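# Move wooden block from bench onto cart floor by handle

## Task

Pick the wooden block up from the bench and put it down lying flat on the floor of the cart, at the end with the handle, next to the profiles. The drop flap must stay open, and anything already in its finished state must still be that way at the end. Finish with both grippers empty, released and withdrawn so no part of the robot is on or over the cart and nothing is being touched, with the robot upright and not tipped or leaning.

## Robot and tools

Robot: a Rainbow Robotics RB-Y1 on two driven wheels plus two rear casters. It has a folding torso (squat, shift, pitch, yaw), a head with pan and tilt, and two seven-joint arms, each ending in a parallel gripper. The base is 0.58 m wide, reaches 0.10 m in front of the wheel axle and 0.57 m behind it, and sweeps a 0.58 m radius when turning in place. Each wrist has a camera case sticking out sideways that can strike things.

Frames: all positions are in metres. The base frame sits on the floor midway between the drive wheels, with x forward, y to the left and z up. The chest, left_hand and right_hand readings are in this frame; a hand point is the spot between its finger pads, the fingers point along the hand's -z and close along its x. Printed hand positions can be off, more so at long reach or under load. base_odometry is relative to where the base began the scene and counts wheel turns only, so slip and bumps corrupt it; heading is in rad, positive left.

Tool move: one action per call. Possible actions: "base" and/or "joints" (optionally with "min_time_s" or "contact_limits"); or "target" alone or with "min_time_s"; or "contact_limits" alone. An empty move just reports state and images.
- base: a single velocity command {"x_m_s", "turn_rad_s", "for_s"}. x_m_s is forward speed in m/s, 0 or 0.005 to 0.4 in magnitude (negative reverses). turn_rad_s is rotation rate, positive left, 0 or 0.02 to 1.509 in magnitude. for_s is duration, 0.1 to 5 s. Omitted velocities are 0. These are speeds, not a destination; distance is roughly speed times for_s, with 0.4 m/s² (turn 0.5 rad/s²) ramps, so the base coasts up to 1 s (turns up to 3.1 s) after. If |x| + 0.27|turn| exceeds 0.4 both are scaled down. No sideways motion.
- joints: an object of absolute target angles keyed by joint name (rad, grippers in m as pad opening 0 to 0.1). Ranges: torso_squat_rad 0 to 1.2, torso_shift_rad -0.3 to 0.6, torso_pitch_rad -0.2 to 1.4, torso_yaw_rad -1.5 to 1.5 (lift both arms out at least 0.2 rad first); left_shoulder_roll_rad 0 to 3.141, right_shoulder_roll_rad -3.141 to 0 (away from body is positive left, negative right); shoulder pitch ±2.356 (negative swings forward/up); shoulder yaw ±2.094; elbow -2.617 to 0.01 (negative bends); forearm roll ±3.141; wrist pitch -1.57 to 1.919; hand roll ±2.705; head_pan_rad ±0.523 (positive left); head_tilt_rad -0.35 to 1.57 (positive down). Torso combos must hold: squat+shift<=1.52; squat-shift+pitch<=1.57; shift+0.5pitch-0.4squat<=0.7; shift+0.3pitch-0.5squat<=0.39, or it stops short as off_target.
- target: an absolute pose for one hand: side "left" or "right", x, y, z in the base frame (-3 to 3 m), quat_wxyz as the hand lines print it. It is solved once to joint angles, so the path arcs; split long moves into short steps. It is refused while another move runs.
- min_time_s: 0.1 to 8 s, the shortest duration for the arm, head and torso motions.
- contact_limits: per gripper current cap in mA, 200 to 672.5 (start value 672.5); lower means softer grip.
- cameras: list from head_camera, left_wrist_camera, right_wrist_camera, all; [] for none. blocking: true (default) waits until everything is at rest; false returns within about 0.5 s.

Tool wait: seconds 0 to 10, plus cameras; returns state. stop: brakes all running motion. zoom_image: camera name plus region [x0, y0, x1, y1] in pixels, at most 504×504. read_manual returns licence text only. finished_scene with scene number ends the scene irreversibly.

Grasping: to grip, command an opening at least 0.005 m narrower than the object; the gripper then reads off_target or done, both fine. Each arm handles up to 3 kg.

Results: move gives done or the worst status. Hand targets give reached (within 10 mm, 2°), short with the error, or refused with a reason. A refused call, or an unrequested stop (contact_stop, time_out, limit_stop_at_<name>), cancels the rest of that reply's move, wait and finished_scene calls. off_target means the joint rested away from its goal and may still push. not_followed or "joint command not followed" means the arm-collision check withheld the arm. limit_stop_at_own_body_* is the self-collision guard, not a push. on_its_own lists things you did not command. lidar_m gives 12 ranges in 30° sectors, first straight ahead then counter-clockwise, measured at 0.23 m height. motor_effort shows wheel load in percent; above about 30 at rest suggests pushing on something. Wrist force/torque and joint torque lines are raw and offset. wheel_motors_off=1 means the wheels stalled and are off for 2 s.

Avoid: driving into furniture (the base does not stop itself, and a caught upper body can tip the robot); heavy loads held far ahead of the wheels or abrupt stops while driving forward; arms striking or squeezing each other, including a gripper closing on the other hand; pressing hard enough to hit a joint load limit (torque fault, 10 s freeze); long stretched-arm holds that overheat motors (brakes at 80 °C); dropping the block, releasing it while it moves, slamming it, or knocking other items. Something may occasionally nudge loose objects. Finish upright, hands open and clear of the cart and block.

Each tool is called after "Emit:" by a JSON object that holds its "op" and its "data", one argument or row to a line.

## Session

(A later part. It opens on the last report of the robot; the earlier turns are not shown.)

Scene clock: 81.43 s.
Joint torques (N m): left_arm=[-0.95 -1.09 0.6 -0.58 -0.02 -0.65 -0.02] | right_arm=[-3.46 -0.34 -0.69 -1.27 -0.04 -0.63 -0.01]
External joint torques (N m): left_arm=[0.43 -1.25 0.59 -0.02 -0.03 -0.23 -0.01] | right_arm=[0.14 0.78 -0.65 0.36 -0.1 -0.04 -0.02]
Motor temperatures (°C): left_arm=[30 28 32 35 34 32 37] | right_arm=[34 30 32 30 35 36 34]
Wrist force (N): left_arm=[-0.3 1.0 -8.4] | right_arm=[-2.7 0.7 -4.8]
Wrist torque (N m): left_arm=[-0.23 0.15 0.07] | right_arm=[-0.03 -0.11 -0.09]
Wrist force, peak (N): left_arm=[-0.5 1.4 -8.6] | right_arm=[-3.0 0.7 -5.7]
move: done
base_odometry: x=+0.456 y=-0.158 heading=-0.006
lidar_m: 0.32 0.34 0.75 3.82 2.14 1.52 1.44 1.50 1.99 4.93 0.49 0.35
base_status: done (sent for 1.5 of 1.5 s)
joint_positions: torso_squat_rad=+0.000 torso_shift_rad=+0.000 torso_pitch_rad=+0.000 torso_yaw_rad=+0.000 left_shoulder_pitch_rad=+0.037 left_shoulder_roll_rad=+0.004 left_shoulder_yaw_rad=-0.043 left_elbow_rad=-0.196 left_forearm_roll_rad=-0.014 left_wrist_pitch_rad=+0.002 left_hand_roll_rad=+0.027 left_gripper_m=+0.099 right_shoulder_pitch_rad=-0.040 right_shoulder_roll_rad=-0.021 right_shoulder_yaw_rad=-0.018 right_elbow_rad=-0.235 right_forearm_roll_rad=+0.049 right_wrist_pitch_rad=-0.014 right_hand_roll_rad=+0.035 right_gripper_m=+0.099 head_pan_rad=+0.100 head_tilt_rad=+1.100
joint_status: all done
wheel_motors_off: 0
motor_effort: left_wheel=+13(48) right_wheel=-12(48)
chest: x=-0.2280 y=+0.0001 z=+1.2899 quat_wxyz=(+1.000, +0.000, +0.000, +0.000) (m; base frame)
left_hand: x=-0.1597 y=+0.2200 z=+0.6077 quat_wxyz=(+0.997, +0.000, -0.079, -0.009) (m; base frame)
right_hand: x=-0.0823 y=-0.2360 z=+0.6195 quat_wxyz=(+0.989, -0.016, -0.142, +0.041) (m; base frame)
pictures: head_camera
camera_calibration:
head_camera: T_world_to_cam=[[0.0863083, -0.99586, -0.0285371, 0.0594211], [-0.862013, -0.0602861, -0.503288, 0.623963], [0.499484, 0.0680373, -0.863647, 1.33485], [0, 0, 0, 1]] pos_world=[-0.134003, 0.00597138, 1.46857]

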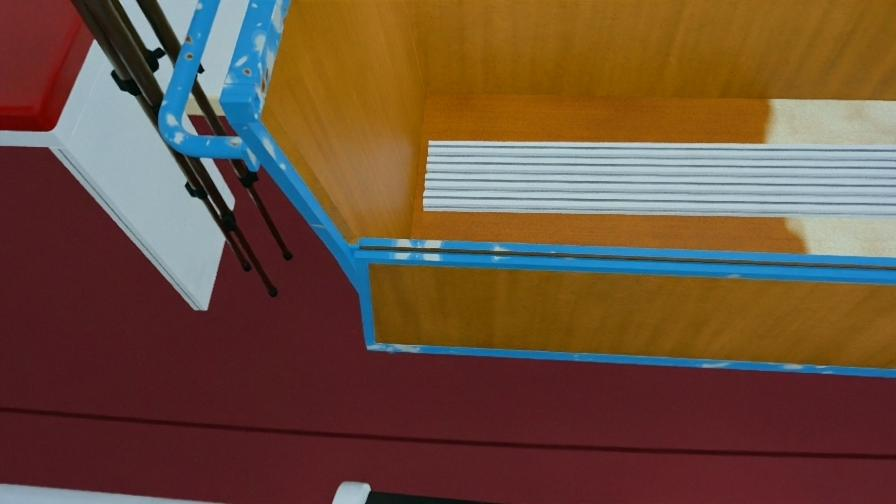

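Emit:
{"op": "move", "data": {
  "joints": {"torso_pitch_rad":0.5,"torso_shift_rad":0.1,"head_pan_rad":0.15,"head_tilt_rad":0.8},
  "cameras": ["head_camera"]
}}

Emit:
{"op": "zoom_image", "data": {
  "camera": "head_camera",
  "region": [300, 100, 800, 380]
}}

Scene clock: 91.90 s.
Joint torques (N m): left_arm=[10.79 -0.59 0.7 4.82 0.01 0.43 0.16] | right_arm=[10.46 -0.54 -0.97 4.13 -0.21 0.44 0.04]
External joint torques (N m): left_arm=[-1.14 -0.9 0.67 0.13 0.01 -0.14 0.14] | right_arm=[0.67 0.27 -0.72 0.69 -0.16 0.09 0.05]
Motor temperatures (°C): left_arm=[30 28 32 35 34 32 37] | right_arm=[34 30 32 30 35 36 34]
Wrist force (N): left_arm=[2.4 1.1 -7.6] | right_arm=[0.1 0.8 -4.7]
Wrist torque (N m): left_arm=[-0.30 0.25 0.07] | right_arm=[-0.07 0.06 -0.07]
Wrist force, peak (N): left_arm=[3.5 1.6 -8.0] | right_arm=[-3.2 1.2 -5.2]
move: done
base_odometry: x=+0.456 y=-0.158 heading=-0.006
lidar_m: 0.32 0.34 0.76 3.83 2.14 1.51 1.44 1.51 2.00 4.96 0.48 0.34
base_status: not commanded
joint_positions: torso_squat_rad=+0.000 torso_shift_rad=+0.100 torso_pitch_rad=+0.500 torso_yaw_rad=+0.000 left_shoulder_pitch_rad=+0.037 left_shoulder_roll_rad=+0.004 left_shoulder_yaw_rad=-0.043 left_elbow_rad=-0.196 left_forearm_roll_rad=-0.014 left_wrist_pitch_rad=+0.002 left_hand_roll_rad=+0.027 left_gripper_m=+0.099 right_shoulder_pitch_rad=-0.040 right_shoulder_roll_rad=-0.021 right_shoulder_yaw_rad=-0.018 right_elbow_rad=-0.235 right_forearm_roll_rad=+0.049 right_wrist_pitch_rad=-0.014 right_hand_roll_rad=+0.035 right_gripper_m=+0.099 head_pan_rad=+0.150 head_tilt_rad=+0.800
joint_status: all done
wheel_motors_off: 0
motor_effort: left_wheel=+12(15) right_wheel=-10(13)
chest: x=-0.0098 y=+0.0001 z=+1.2485 quat_wxyz=(+0.969, +0.000, +0.247, +0.000) (m; base frame)
left_hand: x=-0.2770 y=+0.2201 z=+0.6172 quat_wxyz=(+0.985, -0.003, +0.170, -0.008) (m; base frame)
right_hand: x=-0.2033 y=-0.2360 z=+0.5903 quat_wxyz=(+0.993, -0.006, +0.107, +0.043) (m; base frame)
pictures: head_camera
camera_calibration:
head_camera: T_world_to_cam=[[0.112176, -0.988952, -0.096909, 0.124329], [-0.943233, -0.0752912, -0.323485, 0.608419], [0.312615, 0.127695, -0.941258, 1.24265], [0, 0, 0, 1]] pos_world=[0.171465, 0.0100844, 1.37851]

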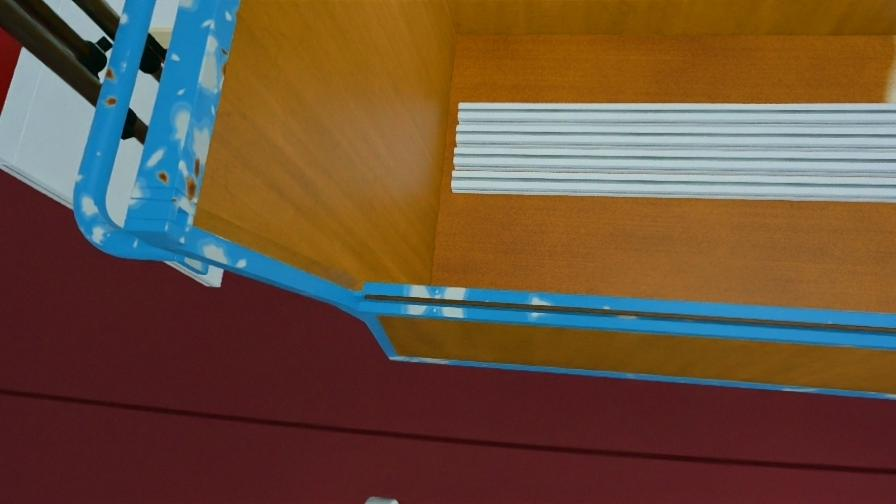

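Scaled by 1.008 from the camera's 896x504 image, which has a finer 1280x720 frame.

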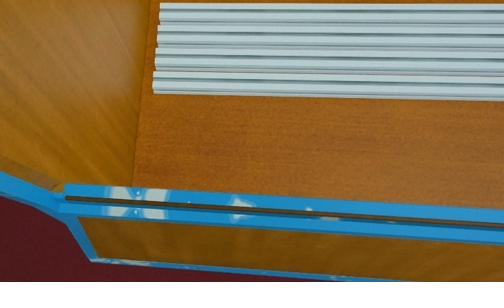

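Emit:
{"op": "zoom_image", "data": {
  "camera": "head_camera",
  "region": [420, 160, 620, 320]
}}

Emit:
{"op": "move", "data": {
  "base": {"x_m_s":-0.3,"for_s":1.7},
  "joints": {"torso_pitch_rad":0,"torso_shift_rad":0,"head_pan_rad":0,"head_tilt_rad":0.9},
  "cameras": []
}}

Emit:
{"op": "move", "data": {
  "base": {"turn_rad_s":0.8,"for_s":1.972},
  "cameras": []
}}

Emit:
{"op": "move", "data": {
  "base": {"x_m_s":0.4,"for_s":3.43},
  "cameras": []
}}

Emit:
{"op": "move", "data": {
  "base": {"turn_rad_s":-0.8,"for_s":1.965},
  "cameras": ["head_camera"]
}}

Scaled by 2.520 from the camera's 896x504 image, which has a finer 1280x720 frame.

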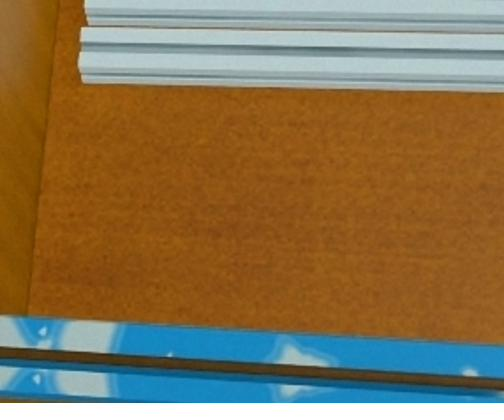

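Scene clock: 119.37 s.
Joint torques (N m): left_arm=[-2.31 -0.85 0.44 -0.67 -0.05 -0.62 -0.03] | right_arm=[-3.88 -0.46 -0.62 -1.38 -0.23 -0.5 -0.05]
External joint torques (N m): left_arm=[-0.92 -1 0.43 -0.11 -0.05 -0.19 -0.02] | right_arm=[-0.27 0.66 -0.58 0.25 -0.3 0.1 -0.06]
Motor temperatures (°C): left_arm=[31 28 32 36 34 32 37] | right_arm=[34 30 32 30 35 36 34]
Wrist force (N): left_arm=[-0.1 1.2 -7.6] | right_arm=[-2.2 0.9 -4.6]
Wrist torque (N m): left_arm=[-0.27 0.18 0.11] | right_arm=[-0.07 -0.04 -0.08]
Wrist force, peak (N): left_arm=[2.9 1.5 -8.3] | right_arm=[-2.7 1.0 -5.6]
move: done
base_odometry: x=-0.054 y=-0.156 heading=-0.004
lidar_m: 0.84 0.87 1.72 4.24 1.38 0.97 0.93 0.98 1.30 3.25 1.24 0.89
base_status: done (sent for 1.7 of 1.7 s)
joint_positions: torso_squat_rad=+0.000 torso_shift_rad=+0.000 torso_pitch_rad=+0.000 torso_yaw_rad=+0.000 left_shoulder_pitch_rad=+0.037 left_shoulder_roll_rad=+0.004 left_shoulder_yaw_rad=-0.043 left_elbow_rad=-0.196 left_forearm_roll_rad=-0.014 left_wrist_pitch_rad=+0.002 left_hand_roll_rad=+0.027 left_gripper_m=+0.099 right_shoulder_pitch_rad=-0.040 right_shoulder_roll_rad=-0.021 right_shoulder_yaw_rad=-0.018 right_elbow_rad=-0.235 right_forearm_roll_rad=+0.049 right_wrist_pitch_rad=-0.014 right_hand_roll_rad=+0.035 right_gripper_m=+0.099 head_pan_rad=+0.000 head_tilt_rad=+0.900
joint_status: all done
wheel_motors_off: 0
motor_effort: left_wheel=+20(49) right_wheel=-21(34)
chest: x=-0.2281 y=+0.0001 z=+1.2899 quat_wxyz=(+1.000, +0.000, +0.000, +0.000) (m; base frame)
left_hand: x=-0.1598 y=+0.2201 z=+0.6077 quat_wxyz=(+0.997, +0.000, -0.079, -0.009) (m; base frame)
right_hand: x=-0.0824 y=-0.2360 z=+0.6195 quat_wxyz=(+0.989, -0.016, -0.142, +0.041) (m; base frame)
pictures: none
No camera images: "cameras" was empty.

Scene clock: 123.27 s.
Joint torques (N m): left_arm=[-1.8 -0.83 0.47 -0.54 -0.06 -0.67 -0.02] | right_arm=[-3.97 -0.82 -0.85 -1.43 -0.18 -0.46 -0.04]
External joint torques (N m): left_arm=[-0.41 -0.98 0.46 0.02 -0.07 -0.24 -0.01] | right_arm=[-0.37 0.3 -0.8 0.2 -0.24 0.14 -0.06]
Motor temperatures (°C): left_arm=[31 28 32 35 34 32 37] | right_arm=[34 30 32 30 35 36 34]
Wrist force (N): left_arm=[-0.5 1.1 -7.0] | right_arm=[-2.6 1.6 -5.1]
Wrist torque (N m): left_arm=[-0.23 0.08 0.06] | right_arm=[-0.15 -0.12 -0.09]
Wrist force, peak (N): left_arm=[-0.2 1.4 -8.4] | right_arm=[-2.9 1.2 -5.5]
move: done
base_odometry: x=-0.054 y=-0.156 heading=+1.569
lidar_m: 4.06 1.35 0.97 0.93 0.95 1.30 3.36 1.27 0.91 0.86 0.88 1.74
base_status: done (sent for 1.97 of 1.97 s)
joint_positions: torso_squat_rad=+0.000 torso_shift_rad=+0.000 torso_pitch_rad=+0.000 torso_yaw_rad=+0.000 left_shoulder_pitch_rad=+0.037 left_shoulder_roll_rad=+0.004 left_shoulder_yaw_rad=-0.043 left_elbow_rad=-0.196 left_forearm_roll_rad=-0.014 left_wrist_pitch_rad=+0.002 left_hand_roll_rad=+0.027 left_gripper_m=+0.099 right_shoulder_pitch_rad=-0.040 right_shoulder_roll_rad=-0.021 right_shoulder_yaw_rad=-0.018 right_elbow_rad=-0.235 right_forearm_roll_rad=+0.049 right_wrist_pitch_rad=-0.014 right_hand_roll_rad=+0.035 right_gripper_m=+0.099 head_pan_rad=+0.000 head_tilt_rad=+0.900
joint_status: not commanded
wheel_motors_off: 0
motor_effort: left_wheel=+9(52) right_wheel=+17(58)
chest: x=-0.2281 y=+0.0001 z=+1.2899 quat_wxyz=(+1.000, +0.000, +0.000, +0.000) (m; base frame)
left_hand: x=-0.1598 y=+0.2201 z=+0.6077 quat_wxyz=(+0.997, +0.000, -0.079, -0.009) (m; base frame)
right_hand: x=-0.0824 y=-0.2360 z=+0.6195 quat_wxyz=(+0.989, -0.016, -0.142, +0.041) (m; base frame)
pictures: none
No camera images: "cameras" was empty.

Scene clock: 128.17 s.
Joint torques (N m): left_arm=[-0.94 -1.07 0.7 -0.51 -0.04 -0.66 -0.02] | right_arm=[-3.04 -0.88 -0.73 -1.39 -0.19 -0.5 -0.03]
External joint torques (N m): left_arm=[0.44 -1.22 0.69 0.05 -0.04 -0.24 -0.01] | right_arm=[0.56 0.24 -0.69 0.24 -0.25 0.1 -0.04]
Motor temperatures (°C): left_arm=[31 28 32 35 34 32 37] | right_arm=[34 30 32 30 35 36 34]
Wrist force (N): left_arm=[0.3 0.9 -7.4] | right_arm=[-2.1 1.2 -4.9]
Wrist torque (N m): left_arm=[-0.22 0.20 0.11] | right_arm=[-0.09 -0.05 -0.11]
Wrist force, peak (N): left_arm=[1.0 1.3 -8.5] | right_arm=[-3.1 1.4 -5.5]
move: done
base_odometry: x=-0.053 y=+1.218 heading=+1.571
lidar_m: 4.15 1.40 1.02 0.96 1.00 1.35 3.46 1.41 1.20 0.99 1.60 2.19
base_status: done (sent for 3.43 of 3.43 s)
joint_positions: torso_squat_rad=+0.000 torso_shift_rad=+0.000 torso_pitch_rad=+0.000 torso_yaw_rad=+0.000 left_shoulder_pitch_rad=+0.037 left_shoulder_roll_rad=+0.004 left_shoulder_yaw_rad=-0.043 left_elbow_rad=-0.196 left_forearm_roll_rad=-0.014 left_wrist_pitch_rad=+0.002 left_hand_roll_rad=+0.027 left_gripper_m=+0.099 right_shoulder_pitch_rad=-0.040 right_shoulder_roll_rad=-0.021 right_shoulder_yaw_rad=-0.018 right_elbow_rad=-0.235 right_forearm_roll_rad=+0.049 right_wrist_pitch_rad=-0.014 right_hand_roll_rad=+0.035 right_gripper_m=+0.099 head_pan_rad=+0.000 head_tilt_rad=+0.900
joint_status: not commanded
wheel_motors_off: 0
motor_effort: left_wheel=+19(50) right_wheel=-17(49)
chest: x=-0.2280 y=+0.0001 z=+1.2899 quat_wxyz=(+1.000, +0.000, +0.000, +0.000) (m; base frame)
left_hand: x=-0.1597 y=+0.2201 z=+0.6077 quat_wxyz=(+0.997, +0.000, -0.079, -0.009) (m; base frame)
right_hand: x=-0.0823 y=-0.2359 z=+0.6195 quat_wxyz=(+0.989, -0.016, -0.142, +0.041) (m; base frame)
pictures: none
No camera images: "cameras" was empty.

Scene clock: 132.10 s.
Joint torques (N m): left_arm=[-1.52 -0.6 0.66 -0.42 -0.11 -0.62 -0.14] | right_arm=[-3.39 -0.55 -0.79 -1.17 -0.09 -0.41 -0.13]
External joint torques (N m): left_arm=[-0.14 -0.75 0.65 0.14 -0.12 -0.2 -0.13] | right_arm=[0.21 0.57 -0.74 0.46 -0.15 0.19 -0.14]
Motor temperatures (°C): left_arm=[31 28 32 35 34 32 37] | right_arm=[34 30 32 30 35 36 34]
Wrist force (N): left_arm=[0.3 1.6 -7.4] | right_arm=[-2.4 0.7 -4.7]
Wrist torque (N m): left_arm=[-0.31 0.16 0.07] | right_arm=[-0.04 -0.07 -0.11]
Wrist force, peak (N): left_arm=[0.0 2.1 -8.4] | right_arm=[-2.8 1.2 -5.6]
move: done
base_odometry: x=-0.053 y=+1.217 heading=-0.002
lidar_m: 0.97 1.63 2.18 4.37 1.42 1.01 0.96 1.00 1.34 3.36 1.41 1.18
base_status: done (sent for 1.97 of 1.97 s)
joint_positions: torso_squat_rad=+0.000 torso_shift_rad=+0.000 torso_pitch_rad=+0.000 torso_yaw_rad=+0.000 left_shoulder_pitch_rad=+0.037 left_shoulder_roll_rad=+0.004 left_shoulder_yaw_rad=-0.043 left_elbow_rad=-0.196 left_forearm_roll_rad=-0.014 left_wrist_pitch_rad=+0.002 left_hand_roll_rad=+0.027 left_gripper_m=+0.099 right_shoulder_pitch_rad=-0.040 right_shoulder_roll_rad=-0.021 right_shoulder_yaw_rad=-0.018 right_elbow_rad=-0.235 right_forearm_roll_rad=+0.049 right_wrist_pitch_rad=-0.014 right_hand_roll_rad=+0.035 right_gripper_m=+0.099 head_pan_rad=+0.000 head_tilt_rad=+0.900
joint_status: not commanded
wheel_motors_off: 0
motor_effort: left_wheel=+22(44) right_wheel=+5(51)
chest: x=-0.2280 y=+0.0001 z=+1.2899 quat_wxyz=(+1.000, +0.000, +0.000, +0.000) (m; base frame)
left_hand: x=-0.1597 y=+0.2201 z=+0.6077 quat_wxyz=(+0.997, +0.000, -0.079, -0.009) (m; base frame)
right_hand: x=-0.0823 y=-0.2359 z=+0.6195 quat_wxyz=(+0.989, -0.016, -0.142, +0.041) (m; base frame)
pictures: head_camera
camera_calibration:
head_camera: T_world_to_cam=[[-0.00752897, -0.999504, -0.0305764, 0.043117], [-0.746479, 0.0259634, -0.664902, 0.888486], [0.665366, 0.0178186, -0.746305, 1.19418], [0, 0, 0, 1]] pos_world=[-0.131004, -0.00125111, 1.48329]

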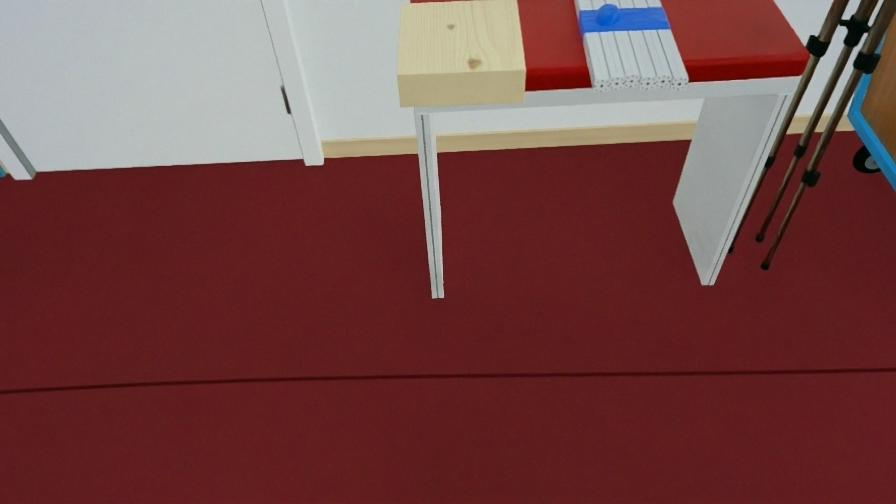

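Emit:
{"op": "move", "data": {
  "base": {"x_m_s":0.3,"for_s":1.467},
  "joints": {"torso_pitch_rad":0.75,"torso_squat_rad":0.2,"head_tilt_rad":0.4},
  "cameras": ["head_camera"]
}}

Emit:
{"op": "zoom_image", "data": {
  "camera": "head_camera",
  "region": [300, 0, 700, 400]
}}

Scene clock: 137.03 s.
Joint torques (N m): left_arm=[15.9 -0.46 0.69 7.2 -0.18 0.87 0.12] | right_arm=[16.45 -0.38 -1.08 6.59 -0.16 0.84 -0.1]
External joint torques (N m): left_arm=[-1.76 -0.82 0.64 0.24 -0.17 -0.15 0.09] | right_arm=[0.68 0.21 -0.75 0.87 -0.05 0.03 -0.08]
Motor temperatures (°C): left_arm=[31 28 32 35 34 32 37] | right_arm=[34 30 32 30 35 36 34]
Wrist force (N): left_arm=[4.6 1.1 -6.5] | right_arm=[1.7 0.6 -4.5]
Wrist torque (N m): left_arm=[-0.26 0.40 0.03] | right_arm=[-0.05 0.12 -0.08]
Wrist force, peak (N): left_arm=[0.1 2.4 -8.6] | right_arm=[-2.5 1.5 -5.6]
move: done
base_odometry: x=+0.387 y=+1.216 heading=-0.003
lidar_m: 0.54 1.19 1.57 3.97 2.08 1.47 1.40 1.47 1.95 1.71 0.85 0.89
base_status: done (sent for 1.47 of 1.47 s)
joint_positions: torso_squat_rad=+0.200 torso_shift_rad=+0.000 torso_pitch_rad=+0.750 torso_yaw_rad=+0.000 left_shoulder_pitch_rad=+0.037 left_shoulder_roll_rad=+0.004 left_shoulder_yaw_rad=-0.043 left_elbow_rad=-0.196 left_forearm_roll_rad=-0.014 left_wrist_pitch_rad=+0.002 left_hand_roll_rad=+0.027 left_gripper_m=+0.099 right_shoulder_pitch_rad=-0.040 right_shoulder_roll_rad=-0.021 right_shoulder_yaw_rad=-0.018 right_elbow_rad=-0.235 right_forearm_roll_rad=+0.049 right_wrist_pitch_rad=-0.014 right_hand_roll_rad=+0.035 right_gripper_m=+0.099 head_pan_rad=+0.000 head_tilt_rad=+0.400
joint_status: all done
wheel_motors_off: 0
motor_effort: left_wheel=-10(51) right_wheel=+9(51)
chest: x=-0.0171 y=+0.0001 z=+1.1929 quat_wxyz=(+0.931, +0.000, +0.366, +0.000) (m; base frame)
left_hand: x=-0.4322 y=+0.2201 z=+0.6473 quat_wxyz=(+0.957, -0.004, +0.291, -0.008) (m; base frame)
right_hand: x=-0.3675 y=-0.2359 z=+0.6031 quat_wxyz=(+0.972, +0.000, +0.230, +0.044) (m; base frame)
pictures: head_camera
camera_calibration:
head_camera: T_world_to_cam=[[-0.0149467, -0.999502, -0.0278074, 0.0379681], [-0.887783, 0.0260606, -0.459523, 0.78044], [0.460019, 0.0178186, -0.88773, 1.05852], [0, 0, 0, 1]] pos_world=[0.206492, -0.00125082, 1.29936]

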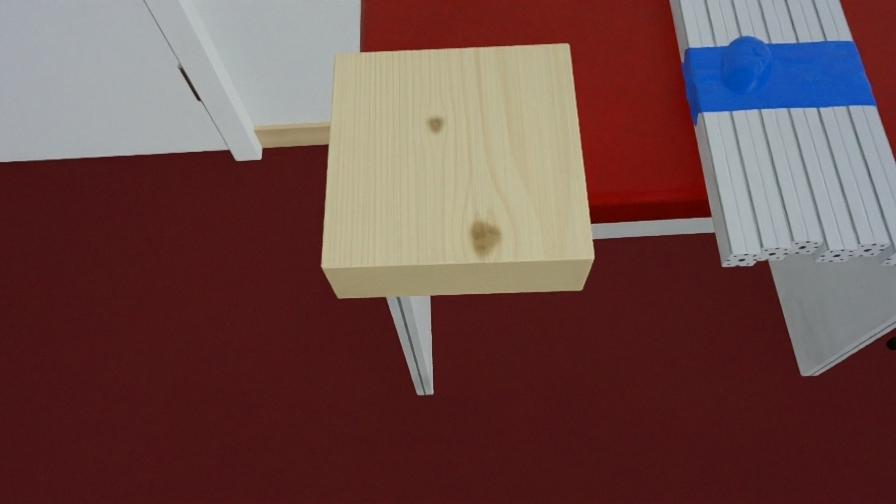

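Scaled by 1.260 from the camera's 896x504 image, which has a finer 1280x720 frame.

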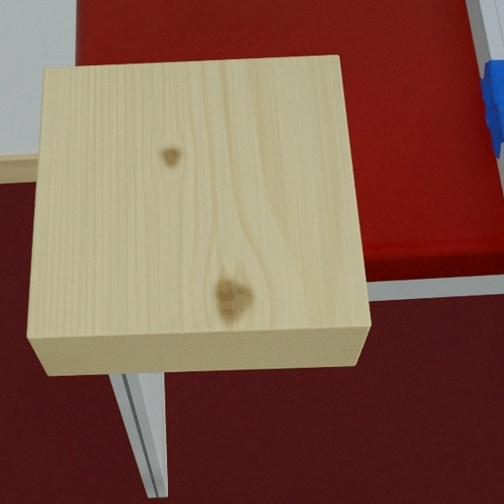

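Emit:
{"op": "move", "data": {
  "base": {"turn_rad_s":0.8,"for_s":1.967},
  "joints": {"torso_pitch_rad":0.2,"torso_squat_rad":0.2},
  "cameras": []
}}

Emit:
{"op": "move", "data": {
  "base": {"x_m_s":0.4,"for_s":1.85},
  "cameras": []
}}

Emit:
{"op": "move", "data": {
  "base": {"turn_rad_s":-0.8,"for_s":1.963},
  "cameras": ["head_camera"]
}}

Emit:
{"op": "move", "data": {
  "base": {"x_m_s":0.4,"for_s":1.37},
  "cameras": []
}}

Emit:
{"op": "move", "data": {
  "base": {"turn_rad_s":-0.8,"for_s":1.963},
  "joints": {"torso_pitch_rad":0.75,"head_tilt_rad":0.4},
  "cameras": ["head_camera"]
}}

Scene clock: 150.70 s.
Joint torques (N m): left_arm=[3.42 -0.78 0.67 1.67 -0.08 -0.31 -0.02] | right_arm=[1.98 -0.28 -0.94 0.67 -0.08 -0.04 -0.02]
External joint torques (N m): left_arm=[-0.67 -1 0.64 0.07 -0.08 -0.28 -0.03] | right_arm=[0.15 0.74 -0.81 0.26 -0.09 0.18 -0.02]
Motor temperatures (°C): left_arm=[31 28 32 36 34 32 37] | right_arm=[34 30 32 30 35 36 34]
Wrist force (N): left_arm=[0.5 1.0 -7.3] | right_arm=[-1.6 1.0 -5.6]
Wrist torque (N m): left_arm=[-0.25 0.13 0.09] | right_arm=[-0.07 -0.04 -0.10]
Wrist force, peak (N): left_arm=[4.9 1.1 -7.6] | right_arm=[-1.5 1.1 -5.7]
move: done
base_odometry: x=+0.387 y=+1.216 heading=+1.570
lidar_m: 4.15 2.05 1.46 1.39 1.44 1.95 1.64 0.86 0.92 0.56 1.20 1.58
base_status: done (sent for 1.97 of 1.97 s)
joint_positions: torso_squat_rad=+0.200 torso_shift_rad=+0.000 torso_pitch_rad=+0.200 torso_yaw_rad=+0.000 left_shoulder_pitch_rad=+0.037 left_shoulder_roll_rad=+0.004 left_shoulder_yaw_rad=-0.043 left_elbow_rad=-0.196 left_forearm_roll_rad=-0.014 left_wrist_pitch_rad=+0.002 left_hand_roll_rad=+0.027 left_gripper_m=+0.099 right_shoulder_pitch_rad=-0.040 right_shoulder_roll_rad=-0.021 right_shoulder_yaw_rad=-0.018 right_elbow_rad=-0.235 right_forearm_roll_rad=+0.049 right_wrist_pitch_rad=-0.014 right_hand_roll_rad=+0.035 right_gripper_m=+0.099 head_pan_rad=+0.000 head_tilt_rad=+0.400
joint_status: all done
wheel_motors_off: 0
motor_effort: left_wheel=+3(42) right_wheel=+20(42)
chest: x=-0.1666 y=+0.0001 z=+1.2698 quat_wxyz=(+0.995, +0.000, +0.100, +0.000) (m; base frame)
left_hand: x=-0.2353 y=+0.2201 z=+0.5876 quat_wxyz=(+1.000, -0.001, +0.021, -0.009) (m; base frame)
right_hand: x=-0.1569 y=-0.2360 z=+0.5838 quat_wxyz=(+0.998, -0.012, -0.043, +0.042) (m; base frame)
pictures: none
No camera images: "cameras" was empty.

Scene clock: 153.90 s.
Joint torques (N m): left_arm=[3.87 -0.9 0.73 1.65 -0.14 -0.16 -0.03] | right_arm=[2.39 -0.73 -0.82 0.92 -0.11 -0.09 -0.06]
External joint torques (N m): left_arm=[-0.22 -1.12 0.71 0.04 -0.14 -0.14 -0.03] | right_arm=[0.55 0.3 -0.69 0.5 -0.12 0.13 -0.07]
Motor temperatures (°C): left_arm=[31 28 32 36 34 32 37] | right_arm=[34 30 32 30 35 36 34]
Wrist force (N): left_arm=[1.3 1.6 -8.0] | right_arm=[-1.6 1.3 -5.1]
Wrist torque (N m): left_arm=[-0.32 0.22 0.08] | right_arm=[-0.11 -0.06 -0.09]
Wrist force, peak (N): left_arm=[1.7 1.5 -8.3] | right_arm=[-0.6 1.1 -6.0]
move: done
base_odometry: x=+0.387 y=+1.963 heading=+1.569
lidar_m: 3.65 2.08 1.48 1.41 1.46 1.97 1.92 0.85 0.93 1.13 1.16 1.58
base_status: done (sent for 1.87 of 1.87 s)
joint_positions: torso_squat_rad=+0.200 torso_shift_rad=+0.000 torso_pitch_rad=+0.200 torso_yaw_rad=+0.000 left_shoulder_pitch_rad=+0.037 left_shoulder_roll_rad=+0.004 left_shoulder_yaw_rad=-0.043 left_elbow_rad=-0.196 left_forearm_roll_rad=-0.014 left_wrist_pitch_rad=+0.002 left_hand_roll_rad=+0.027 left_gripper_m=+0.099 right_shoulder_pitch_rad=-0.040 right_shoulder_roll_rad=-0.021 right_shoulder_yaw_rad=-0.018 right_elbow_rad=-0.235 right_forearm_roll_rad=+0.049 right_wrist_pitch_rad=-0.014 right_hand_roll_rad=+0.035 right_gripper_m=+0.099 head_pan_rad=+0.000 head_tilt_rad=+0.400
joint_status: not commanded
wheel_motors_off: 0
motor_effort: left_wheel=-4(47) right_wheel=+5(47)
chest: x=-0.1665 y=+0.0001 z=+1.2698 quat_wxyz=(+0.995, +0.000, +0.100, +0.000) (m; base frame)
left_hand: x=-0.2351 y=+0.2201 z=+0.5876 quat_wxyz=(+1.000, -0.001, +0.021, -0.009) (m; base frame)
right_hand: x=-0.1569 y=-0.2359 z=+0.5838 quat_wxyz=(+0.998, -0.012, -0.043, +0.042) (m; base frame)
pictures: none
No camera images: "cameras" was empty.

Scene clock: 157.80 s.
Joint torques (N m): left_arm=[3.59 -0.59 0.7 1.63 -0.07 -0.36 0.01] | right_arm=[2.21 -0.05 -0.66 0.99 -0.09 -0.15 -0.06]
External joint torques (N m): left_arm=[-0.5 -0.81 0.68 0.03 -0.07 -0.33 0.01] | right_arm=[0.38 0.98 -0.53 0.57 -0.11 0.07 -0.07]
Motor temperatures (°C): left_arm=[31 28 32 36 34 32 37] | right_arm=[34 30 32 30 35 36 34]
Wrist force (N): left_arm=[1.1 0.8 -7.8] | right_arm=[-1.4 1.1 -5.2]
Wrist torque (N m): left_arm=[-0.20 0.21 0.06] | right_arm=[-0.05 -0.02 -0.12]
Wrist force, peak (N): left_arm=[2.1 1.6 -8.3] | right_arm=[-1.3 0.6 -6.3]
move: done
base_odometry: x=+0.387 y=+1.963 heading=-0.004
lidar_m: 1.12 1.16 1.57 3.65 2.11 1.49 1.42 1.47 1.96 1.90 0.83 0.90
base_status: done (sent for 1.97 of 1.97 s)
joint_positions: torso_squat_rad=+0.200 torso_shift_rad=+0.000 torso_pitch_rad=+0.200 torso_yaw_rad=+0.000 left_shoulder_pitch_rad=+0.037 left_shoulder_roll_rad=+0.004 left_shoulder_yaw_rad=-0.043 left_elbow_rad=-0.196 left_forearm_roll_rad=-0.014 left_wrist_pitch_rad=+0.002 left_hand_roll_rad=+0.027 left_gripper_m=+0.099 right_shoulder_pitch_rad=-0.040 right_shoulder_roll_rad=-0.021 right_shoulder_yaw_rad=-0.018 right_elbow_rad=-0.235 right_forearm_roll_rad=+0.049 right_wrist_pitch_rad=-0.014 right_hand_roll_rad=+0.035 right_gripper_m=+0.099 head_pan_rad=+0.000 head_tilt_rad=+0.400
joint_status: not commanded
wheel_motors_off: 0
motor_effort: left_wheel=+19(42) right_wheel=+7(45)
chest: x=-0.1665 y=+0.0001 z=+1.2698 quat_wxyz=(+0.995, +0.000, +0.100, +0.000) (m; base frame)
left_hand: x=-0.2352 y=+0.2201 z=+0.5876 quat_wxyz=(+1.000, -0.001, +0.021, -0.009) (m; base frame)
right_hand: x=-0.1569 y=-0.2359 z=+0.5838 quat_wxyz=(+0.998, -0.012, -0.043, +0.042) (m; base frame)
pictures: head_camera
camera_calibration:
head_camera: T_world_to_cam=[[0.00184319, -0.999504, -0.0314327, 0.0452446], [-0.516689, 0.02596, -0.85578, 1.24804], [0.856171, 0.0178183, -0.516385, 0.789869], [0, 0, 0, 1]] pos_world=[-0.0314981, -0.00125112, 1.47735]

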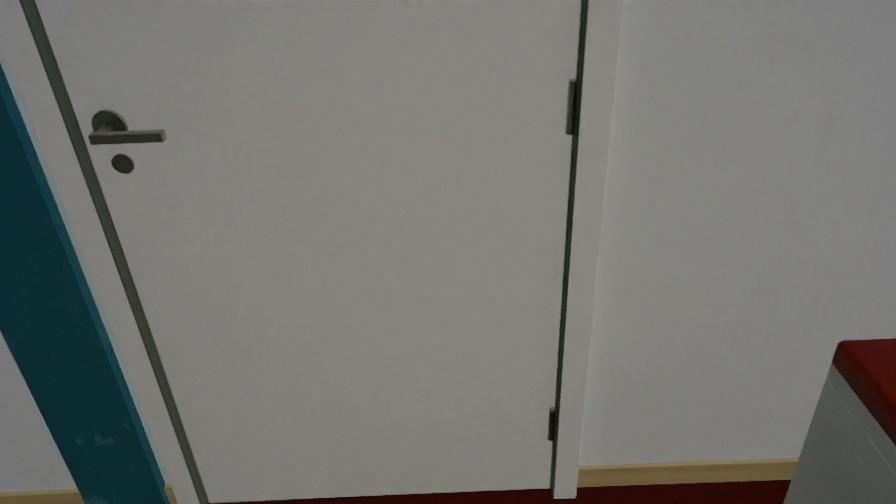

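Scene clock: 160.53 s.
Joint torques (N m): left_arm=[4.07 -0.8 0.87 1.71 -0.12 -0.23 -0.09] | right_arm=[2.27 -0.63 -0.51 1.05 -0.14 -0.15 -0.1]
External joint torques (N m): left_arm=[-0.02 -1.02 0.85 0.11 -0.12 -0.21 -0.09] | right_arm=[0.43 0.4 -0.38 0.63 -0.15 0.08 -0.11]
Motor temperatures (°C): left_arm=[31 28 32 36 34 32 37] | right_arm=[34 30 32 30 35 36 34]
Wrist force (N): left_arm=[1.2 1.4 -7.0] | right_arm=[-1.0 0.7 -5.3]
Wrist torque (N m): left_arm=[-0.28 0.23 0.04] | right_arm=[-0.06 -0.01 -0.07]
Wrist force, peak (N): left_arm=[1.4 1.4 -8.3] | right_arm=[-1.1 1.0 -5.9]
move: done
base_odometry: x=+0.934 y=+1.960 heading=-0.004
lidar_m: 0.58 0.59 0.81 2.05 2.92 2.08 1.96 2.03 2.71 0.63 0.64 0.59
base_status: done (sent for 1.37 of 1.37 s)
joint_positions: torso_squat_rad=+0.200 torso_shift_rad=+0.000 torso_pitch_rad=+0.200 torso_yaw_rad=+0.000 left_shoulder_pitch_rad=+0.037 left_shoulder_roll_rad=+0.004 left_shoulder_yaw_rad=-0.043 left_elbow_rad=-0.196 left_forearm_roll_rad=-0.014 left_wrist_pitch_rad=+0.002 left_hand_roll_rad=+0.027 left_gripper_m=+0.099 right_shoulder_pitch_rad=-0.040 right_shoulder_roll_rad=-0.021 right_shoulder_yaw_rad=-0.018 right_elbow_rad=-0.235 right_forearm_roll_rad=+0.049 right_wrist_pitch_rad=-0.014 right_hand_roll_rad=+0.035 right_gripper_m=+0.099 head_pan_rad=+0.000 head_tilt_rad=+0.400
joint_status: not commanded
wheel_motors_off: 0
motor_effort: left_wheel=-9(48) right_wheel=+11(47)
chest: x=-0.1665 y=+0.0001 z=+1.2698 quat_wxyz=(+0.995, +0.000, +0.100, +0.000) (m; base frame)
left_hand: x=-0.2351 y=+0.2200 z=+0.5876 quat_wxyz=(+1.000, -0.001, +0.021, -0.009) (m; base frame)
right_hand: x=-0.1569 y=-0.2359 z=+0.5838 quat_wxyz=(+0.998, -0.012, -0.043, +0.042) (m; base frame)
pictures: none
No camera images: "cameras" was empty.

Scene clock: 164.43 s.
Joint torques (N m): left_arm=[15.75 -0.55 0.67 6.83 -0.09 0.77 -0.02] | right_arm=[16.36 -0.33 -1.01 6.35 -0.18 0.98 -0.08]
External joint torques (N m): left_arm=[-1.92 -0.91 0.62 -0.13 -0.07 -0.25 -0.05] | right_arm=[0.59 0.25 -0.68 0.63 -0.07 0.17 -0.06]
Motor temperatures (°C): left_arm=[31 28 32 36 34 32 37] | right_arm=[34 30 32 30 35 36 34]
Wrist force (N): left_arm=[4.7 1.0 -7.3] | right_arm=[1.6 0.8 -4.7]
Wrist torque (N m): left_arm=[-0.26 0.42 0.09] | right_arm=[-0.07 0.12 -0.04]
Wrist force, peak (N): left_arm=[5.1 1.7 -7.4] | right_arm=[-1.0 1.1 -5.7]
move: done
base_odometry: x=+0.934 y=+1.961 heading=-1.577
lidar_m: 0.62 0.63 0.60 0.57 0.60 0.80 1.98 2.96 2.07 1.97 2.01 2.65
base_status: done (sent for 1.97 of 1.97 s)
joint_positions: torso_squat_rad=+0.200 torso_shift_rad=+0.000 torso_pitch_rad=+0.750 torso_yaw_rad=+0.000 left_shoulder_pitch_rad=+0.037 left_shoulder_roll_rad=+0.004 left_shoulder_yaw_rad=-0.043 left_elbow_rad=-0.196 left_forearm_roll_rad=-0.014 left_wrist_pitch_rad=+0.002 left_hand_roll_rad=+0.027 left_gripper_m=+0.099 right_shoulder_pitch_rad=-0.040 right_shoulder_roll_rad=-0.021 right_shoulder_yaw_rad=-0.018 right_elbow_rad=-0.235 right_forearm_roll_rad=+0.049 right_wrist_pitch_rad=-0.014 right_hand_roll_rad=+0.035 right_gripper_m=+0.099 head_pan_rad=+0.000 head_tilt_rad=+0.400
joint_status: all done
wheel_motors_off: 0
motor_effort: left_wheel=+17(47) right_wheel=+3(51)
chest: x=-0.0171 y=+0.0001 z=+1.1930 quat_wxyz=(+0.931, +0.000, +0.366, +0.000) (m; base frame)
left_hand: x=-0.4323 y=+0.2201 z=+0.6474 quat_wxyz=(+0.957, -0.004, +0.291, -0.008) (m; base frame)
right_hand: x=-0.3675 y=-0.2359 z=+0.6031 quat_wxyz=(+0.972, +0.000, +0.230, +0.044) (m; base frame)
pictures: head_camera
camera_calibration:
head_camera: T_world_to_cam=[[-0.014948, -0.999501, -0.0278089, 0.0379688], [-0.887742, 0.026064, -0.459603, 0.780446], [0.460098, 0.017817, -0.887689, 1.05849], [0, 0, 0, 1]] pos_world=[0.206391, -0.00125081, 1.29936]

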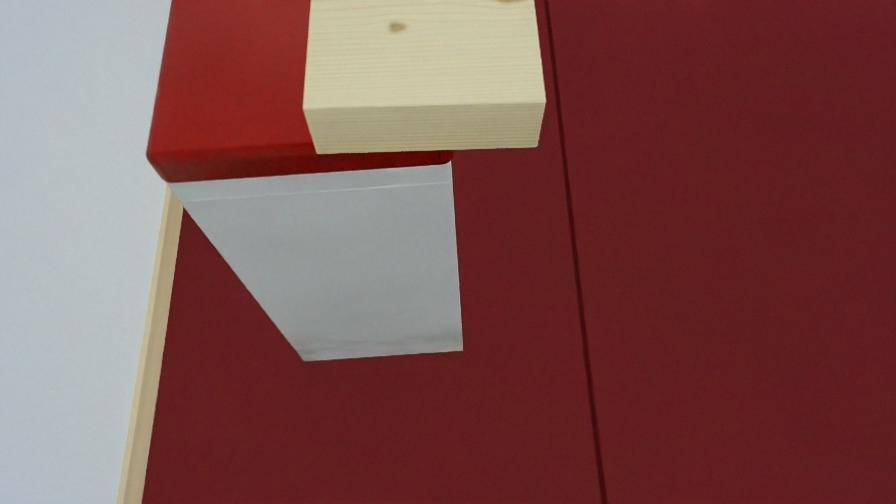

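Emit:
{"op": "move", "data": {
  "joints": {"left_gripper_m":0,"right_gripper_m":0,"left_shoulder_roll_rad":0.4,"right_shoulder_roll_rad":-0.4,"left_shoulder_pitch_rad":-0.6,"right_shoulder_pitch_rad":-0.6,"left_elbow_rad":-1.2,"right_elbow_rad":-1.2},
  "cameras": []
}}

Emit:
{"op": "move", "data": {
  "target": {"side":"left","x":0.34,"y":0.19,"z":0.88,"quat_wxyz":[0.7071,0,0,-0.7071]},
  "cameras": []
}}

Emit:
{"op": "move", "data": {
  "target": {"side":"right","x":0.34,"y":-0.19,"z":0.88,"quat_wxyz":[0.7071,0,0,0.7071]}
}}

Scene clock: 172.17 s.
Joint torques (N m): left_arm=[-5.48 4.57 3.41 -6.96 -0.01 -1.75 0] | right_arm=[-5.03 -7.07 -3.41 -7.68 0.05 -1.4 -0.03]
External joint torques (N m): left_arm=[1.08 -2.04 0.12 1.12 -0.05 -0.09 0.04] | right_arm=[1.06 0.43 -0.11 0.04 -0.11 0.17 -0.07]
Motor temperatures (°C): left_arm=[31 28 32 36 34 32 37] | right_arm=[34 30 32 30 35 36 34]
Wrist force (N): left_arm=[-4.5 -0.3 -4.7] | right_arm=[-6.1 2.8 -2.4]
Wrist torque (N m): left_arm=[-0.16 -0.12 0.14] | right_arm=[-0.25 -0.34 -0.12]
Wrist force, peak (N): left_arm=[1.3 1.4 -8.9] | right_arm=[-6.1 2.8 -2.4]
move: done
base_odometry: x=+0.934 y=+1.961 heading=-1.577
lidar_m: 0.62 0.65 0.59 0.58 0.60 0.79 1.99 2.98 2.08 1.98 2.01 2.64
base_status: not commanded
joint_positions: torso_squat_rad=+0.200 torso_shift_rad=+0.000 torso_pitch_rad=+0.750 torso_yaw_rad=+0.000 left_shoulder_pitch_rad=-0.600 left_shoulder_roll_rad=+0.400 left_shoulder_yaw_rad=-0.043 left_elbow_rad=-1.200 left_forearm_roll_rad=-0.014 left_wrist_pitch_rad=+0.002 left_hand_roll_rad=+0.027 left_gripper_m=+0.000 right_shoulder_pitch_rad=-0.600 right_shoulder_roll_rad=-0.400 right_shoulder_yaw_rad=-0.018 right_elbow_rad=-1.200 right_forearm_roll_rad=+0.049 right_wrist_pitch_rad=-0.014 right_hand_roll_rad=+0.035 right_gripper_m=+0.000 head_pan_rad=+0.000 head_tilt_rad=+0.400
joint_status: all done
wheel_motors_off: 0
motor_effort: left_wheel=+17(24) right_wheel=-3(8)
chest: x=-0.0171 y=+0.0001 z=+1.1930 quat_wxyz=(+0.931, +0.000, +0.366, +0.000) (m; base frame)
left_hand: x=+0.4395 y=+0.2687 z=+0.7113 quat_wxyz=(+0.849, +0.054, -0.489, -0.193) (m; base frame)
right_hand: x=+0.4483 y=-0.2939 z=+0.7229 quat_wxyz=(+0.836, -0.095, -0.498, +0.211) (m; base frame)
pictures: none
No camera images: "cameras" was empty.

Scene clock: 173.93 s.
Joint torques (N m): left_arm=[-11.64 6.92 9.03 -4.46 -0.24 -0.72 0.09] | right_arm=[-5.15 -6.53 -3.37 -8.08 -0.03 -1.61 -0.01]
External joint torques (N m): left_arm=[1.36 -2.19 0.43 0.37 -0.27 -0.58 0.09] | right_arm=[0.93 0.97 -0.07 -0.35 -0.2 -0.04 -0.05]
Motor temperatures (°C): left_arm=[31 28 32 36 34 32 37] | right_arm=[34 30 32 30 35 36 34]
Wrist force (N): left_arm=[0.9 0.4 -8.0] | right_arm=[-5.2 3.3 -1.9]
Wrist torque (N m): left_arm=[-0.19 0.22 0.07] | right_arm=[-0.26 -0.24 -0.12]
Wrist force, peak (N): left_arm=[0.8 1.1 -8.6] | right_arm=[-5.7 3.6 -2.7]
move: done
base_odometry: x=+0.934 y=+1.961 heading=-1.577
lidar_m: 0.62 0.64 0.59 0.58 0.60 0.81 1.97 2.97 2.08 1.98 2.02 2.66
base_status: not commanded
joint_positions: torso_squat_rad=+0.200 torso_shift_rad=+0.000 torso_pitch_rad=+0.750 torso_yaw_rad=+0.000 left_shoulder_pitch_rad=-1.159 left_shoulder_roll_rad=+1.065 left_shoulder_yaw_rad=-0.609 left_elbow_rad=-2.026 left_forearm_roll_rad=+1.010 left_wrist_pitch_rad=+1.658 left_hand_roll_rad=-0.518 left_gripper_m=+0.000 right_shoulder_pitch_rad=-0.600 right_shoulder_roll_rad=-0.400 right_shoulder_yaw_rad=-0.018 right_elbow_rad=-1.200 right_forearm_roll_rad=+0.049 right_wrist_pitch_rad=-0.014 right_hand_roll_rad=+0.035 right_gripper_m=+0.000 head_pan_rad=+0.000 head_tilt_rad=+0.400
joint_status: all done
wheel_motors_off: 0
motor_effort: left_wheel=+17(22) right_wheel=-1(3)
chest: x=-0.0171 y=+0.0001 z=+1.1930 quat_wxyz=(+0.931, +0.000, +0.366, +0.000) (m; base frame)
left_hand: x=+0.3399 y=+0.1900 z=+0.8803 quat_wxyz=(+0.707, +0.000, -0.001, -0.707) (m; base frame)
left_hand_status: reached (checked arc, planned for 1.4 s): 0 mm and 0.1 deg off.
right_hand: x=+0.4482 y=-0.2940 z=+0.7227 quat_wxyz=(+0.836, -0.095, -0.498, +0.211) (m; base frame)
pictures: none
No camera images: "cameras" was empty.

Scene clock: 175.70 s.
Joint torques (N m): left_arm=[-11.81 7.3 9.09 -4.49 -0.22 -0.59 0.08] | right_arm=[-13.49 -9.66 -7.29 -4.9 0.45 -0.25 -0.2]
External joint torques (N m): left_arm=[1.19 -1.81 0.49 0.34 -0.26 -0.46 0.08] | right_arm=[-0.81 -0.12 0.85 -0.14 0.22 -0.17 -0.2]
Motor temperatures (°C): left_arm=[31 28 32 36 34 32 37] | right_arm=[34 30 32 30 35 36 34]
Wrist force (N): left_arm=[0.9 1.4 -7.2] | right_arm=[-0.9 0.7 -5.0]
Wrist torque (N m): left_arm=[-0.28 0.20 0.10] | right_arm=[-0.06 -0.03 -0.06]
Wrist force, peak (N): left_arm=[1.9 0.7 -8.2] | right_arm=[-7.5 3.3 -0.7]
move: done
base_odometry: x=+0.934 y=+1.961 heading=-1.577
lidar_m: 0.62 0.64 0.60 0.57 0.60 0.80 1.99 2.96 2.08 1.98 2.02 2.64
base_status: not commanded
joint_positions: torso_squat_rad=+0.200 torso_shift_rad=+0.000 torso_pitch_rad=+0.750 torso_yaw_rad=+0.000 left_shoulder_pitch_rad=-1.158 left_shoulder_roll_rad=+1.065 left_shoulder_yaw_rad=-0.609 left_elbow_rad=-2.026 left_forearm_roll_rad=+1.009 left_wrist_pitch_rad=+1.658 left_hand_roll_rad=-0.518 left_gripper_m=+0.000 right_shoulder_pitch_rad=-1.131 right_shoulder_roll_rad=-1.035 right_shoulder_yaw_rad=+0.566 right_elbow_rad=-2.026 right_forearm_roll_rad=-0.986 right_wrist_pitch_rad=+1.690 right_hand_roll_rad=+0.540 right_gripper_m=+0.000 head_pan_rad=+0.000 head_tilt_rad=+0.400
joint_status: all done
wheel_motors_off: 0
motor_effort: left_wheel=+18(19) right_wheel=-1(4)
chest: x=-0.0171 y=+0.0001 z=+1.1930 quat_wxyz=(+0.931, +0.000, +0.366, +0.000) (m; base frame)
left_hand: x=+0.3399 y=+0.1900 z=+0.8803 quat_wxyz=(+0.707, +0.000, -0.001, -0.707) (m; base frame)
right_hand: x=+0.3398 y=-0.1899 z=+0.8803 quat_wxyz=(+0.707, +0.000, -0.001, +0.707) (m; base frame)
right_hand_status: reached (checked arc, planned for 1.4 s): 0 mm and 0.1 deg off.
pictures: head_camera, left_wrist_camera, right_wrist_camera
camera_calibration:
head_camera: T_world_to_cam=[[-0.014855, -0.999504, -0.0277626, 0.0378891], [-0.887743, 0.0259602, -0.459607, 0.780452], [0.4601, 0.0178186, -0.887688, 1.05849], [0, 0, 0, 1]] pos_world=[0.206392, -0.00125112, 1.29936]
left_wrist_camera: T_world_to_cam=[[0.0266375, -0.999612, -0.00810866, 0.18743], [-0.88842, -0.0273914, 0.458213, -0.0671363], [-0.458257, -0.00500176, -0.888805, 1.01165], [0, 0, 0, 1]] pos_world=[0.39896, 0.190578, 0.931445]
right_wrist_camera: T_world_to_cam=[[0.0294377, -0.999197, -0.0271756, -0.17711], [-0.861744, -0.0391454, 0.505831, -0.132852], [-0.506489, 0.00852789, -0.862204, 1.00479], [0, 0, 0, 1]] pos_world=[0.399646, -0.190738, 0.928725]

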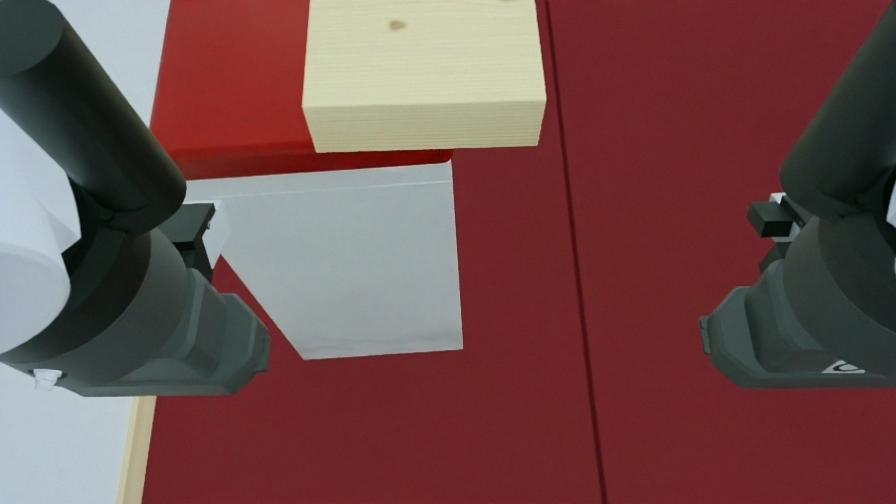

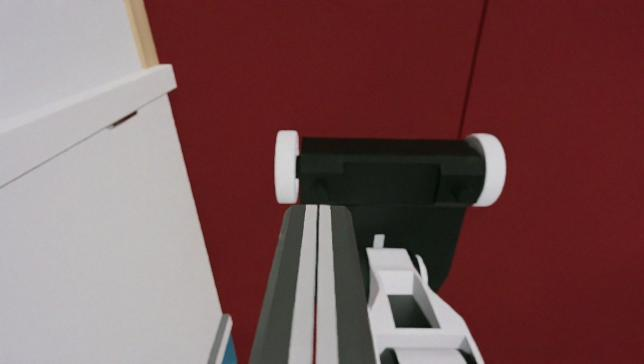

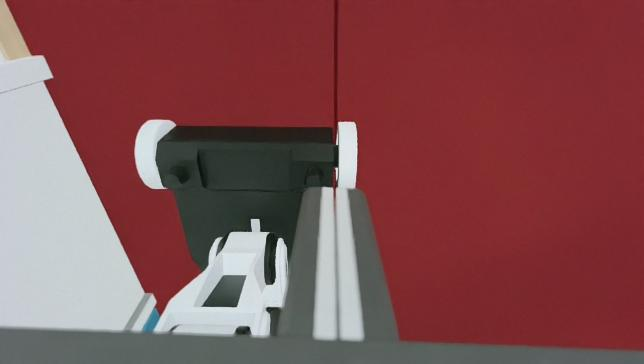

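Emit:
{"op": "move", "data": {
  "base": {"x_m_s":0.2,"for_s":2.0},
  "joints": {"head_tilt_rad":0.5}
}}

Scene clock: 181.63 s.
Joint torques (N m): left_arm=[-11.9 7.19 8.95 -4.36 -0.1 -0.55 0.05] | right_arm=[-13.27 -10.2 -7.53 -4.91 0.31 -0.16 -0.27]
External joint torques (N m): left_arm=[1.1 -1.92 0.35 0.47 -0.14 -0.41 0.05] | right_arm=[-0.59 -0.66 0.61 -0.14 0.08 -0.07 -0.27]
Motor temperatures (°C): left_arm=[31 28 32 36 34 32 37] | right_arm=[34 30 32 30 35 36 34]
Wrist force (N): left_arm=[1.0 0.3 -7.4] | right_arm=[-0.8 1.2 -5.5]
Wrist torque (N m): left_arm=[-0.19 0.22 0.13] | right_arm=[-0.10 -0.02 -0.07]
Wrist force, peak (N): left_arm=[0.6 0.9 -8.6] | right_arm=[-0.7 0.9 -5.9]
move: done
base_odometry: x=+0.931 y=+1.560 heading=-1.577
lidar_m: 0.22 0.23 0.29 0.60 0.59 0.82 2.06 2.94 2.08 1.95 1.99 2.62
base_status: done (sent for 2 of 2 s)
joint_positions: torso_squat_rad=+0.200 torso_shift_rad=+0.000 torso_pitch_rad=+0.750 torso_yaw_rad=+0.000 left_shoulder_pitch_rad=-1.158 left_shoulder_roll_rad=+1.065 left_shoulder_yaw_rad=-0.609 left_elbow_rad=-2.026 left_forearm_roll_rad=+1.009 left_wrist_pitch_rad=+1.658 left_hand_roll_rad=-0.518 left_gripper_m=+0.000 right_shoulder_pitch_rad=-1.131 right_shoulder_roll_rad=-1.035 right_shoulder_yaw_rad=+0.566 right_elbow_rad=-2.026 right_forearm_roll_rad=-0.986 right_wrist_pitch_rad=+1.690 right_hand_roll_rad=+0.540 right_gripper_m=+0.000 head_pan_rad=+0.000 head_tilt_rad=+0.500
joint_status: all done
wheel_motors_off: 0
motor_effort: left_wheel=-2(45) right_wheel=+3(34)
chest: x=-0.0171 y=+0.0001 z=+1.1929 quat_wxyz=(+0.931, +0.000, +0.366, +0.000) (m; base frame)
left_hand: x=+0.3399 y=+0.1900 z=+0.8802 quat_wxyz=(+0.707, +0.000, -0.001, -0.707) (m; base frame)
right_hand: x=+0.3398 y=-0.1899 z=+0.8802 quat_wxyz=(+0.707, +0.000, -0.001, +0.707) (m; base frame)
pictures: head_camera, left_wrist_camera, right_wrist_camera
camera_calibration:
head_camera: T_world_to_cam=[[-0.0175563, -0.999504, -0.026141, 0.036107], [-0.929226, 0.0259622, -0.368598, 0.665574], [0.369094, 0.0178197, -0.929221, 1.12575], [0, 0, 0, 1]] pos_world=[0.203597, -0.00125112, 1.29234]
left_wrist_camera: T_world_to_cam=[[0.026636, -0.999612, -0.00811483, 0.187435], [-0.888318, -0.0273918, 0.458412, -0.0673165], [-0.458456, -0.00500172, -0.888703, 1.01155], [0, 0, 0, 1]] pos_world=[0.398959, 0.190578, 0.931345]
right_wrist_camera: T_world_to_cam=[[0.0294369, -0.999197, -0.0271781, -0.177111], [-0.8617, -0.0391467, 0.505906, -0.132853], [-0.506563, 0.00852711, -0.862161, 1.00483], [0, 0, 0, 1]] pos_world=[0.399746, -0.190738, 0.928725]

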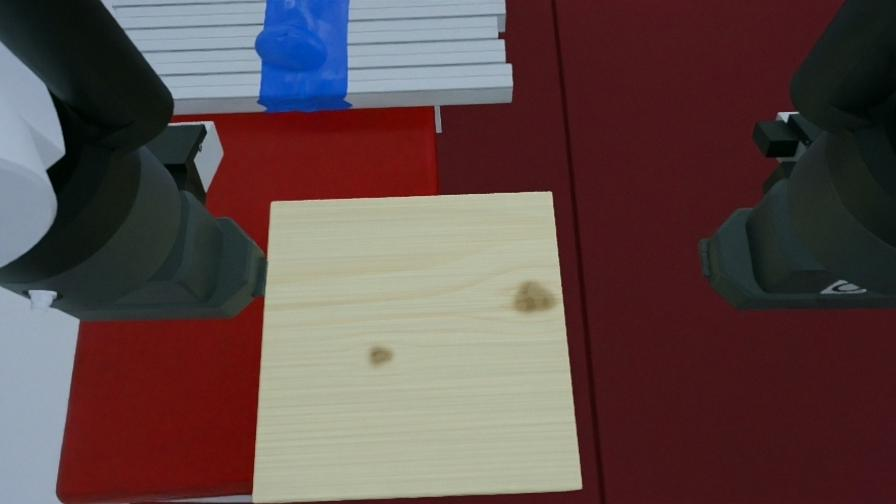

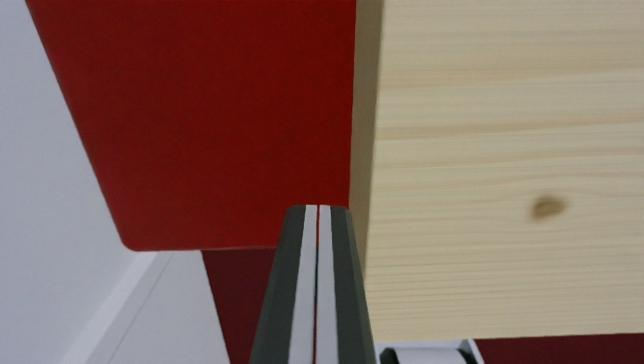

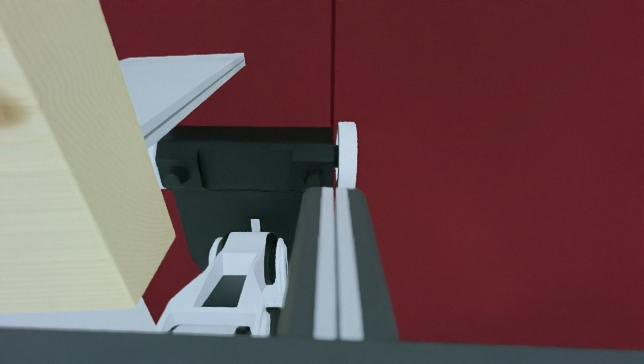

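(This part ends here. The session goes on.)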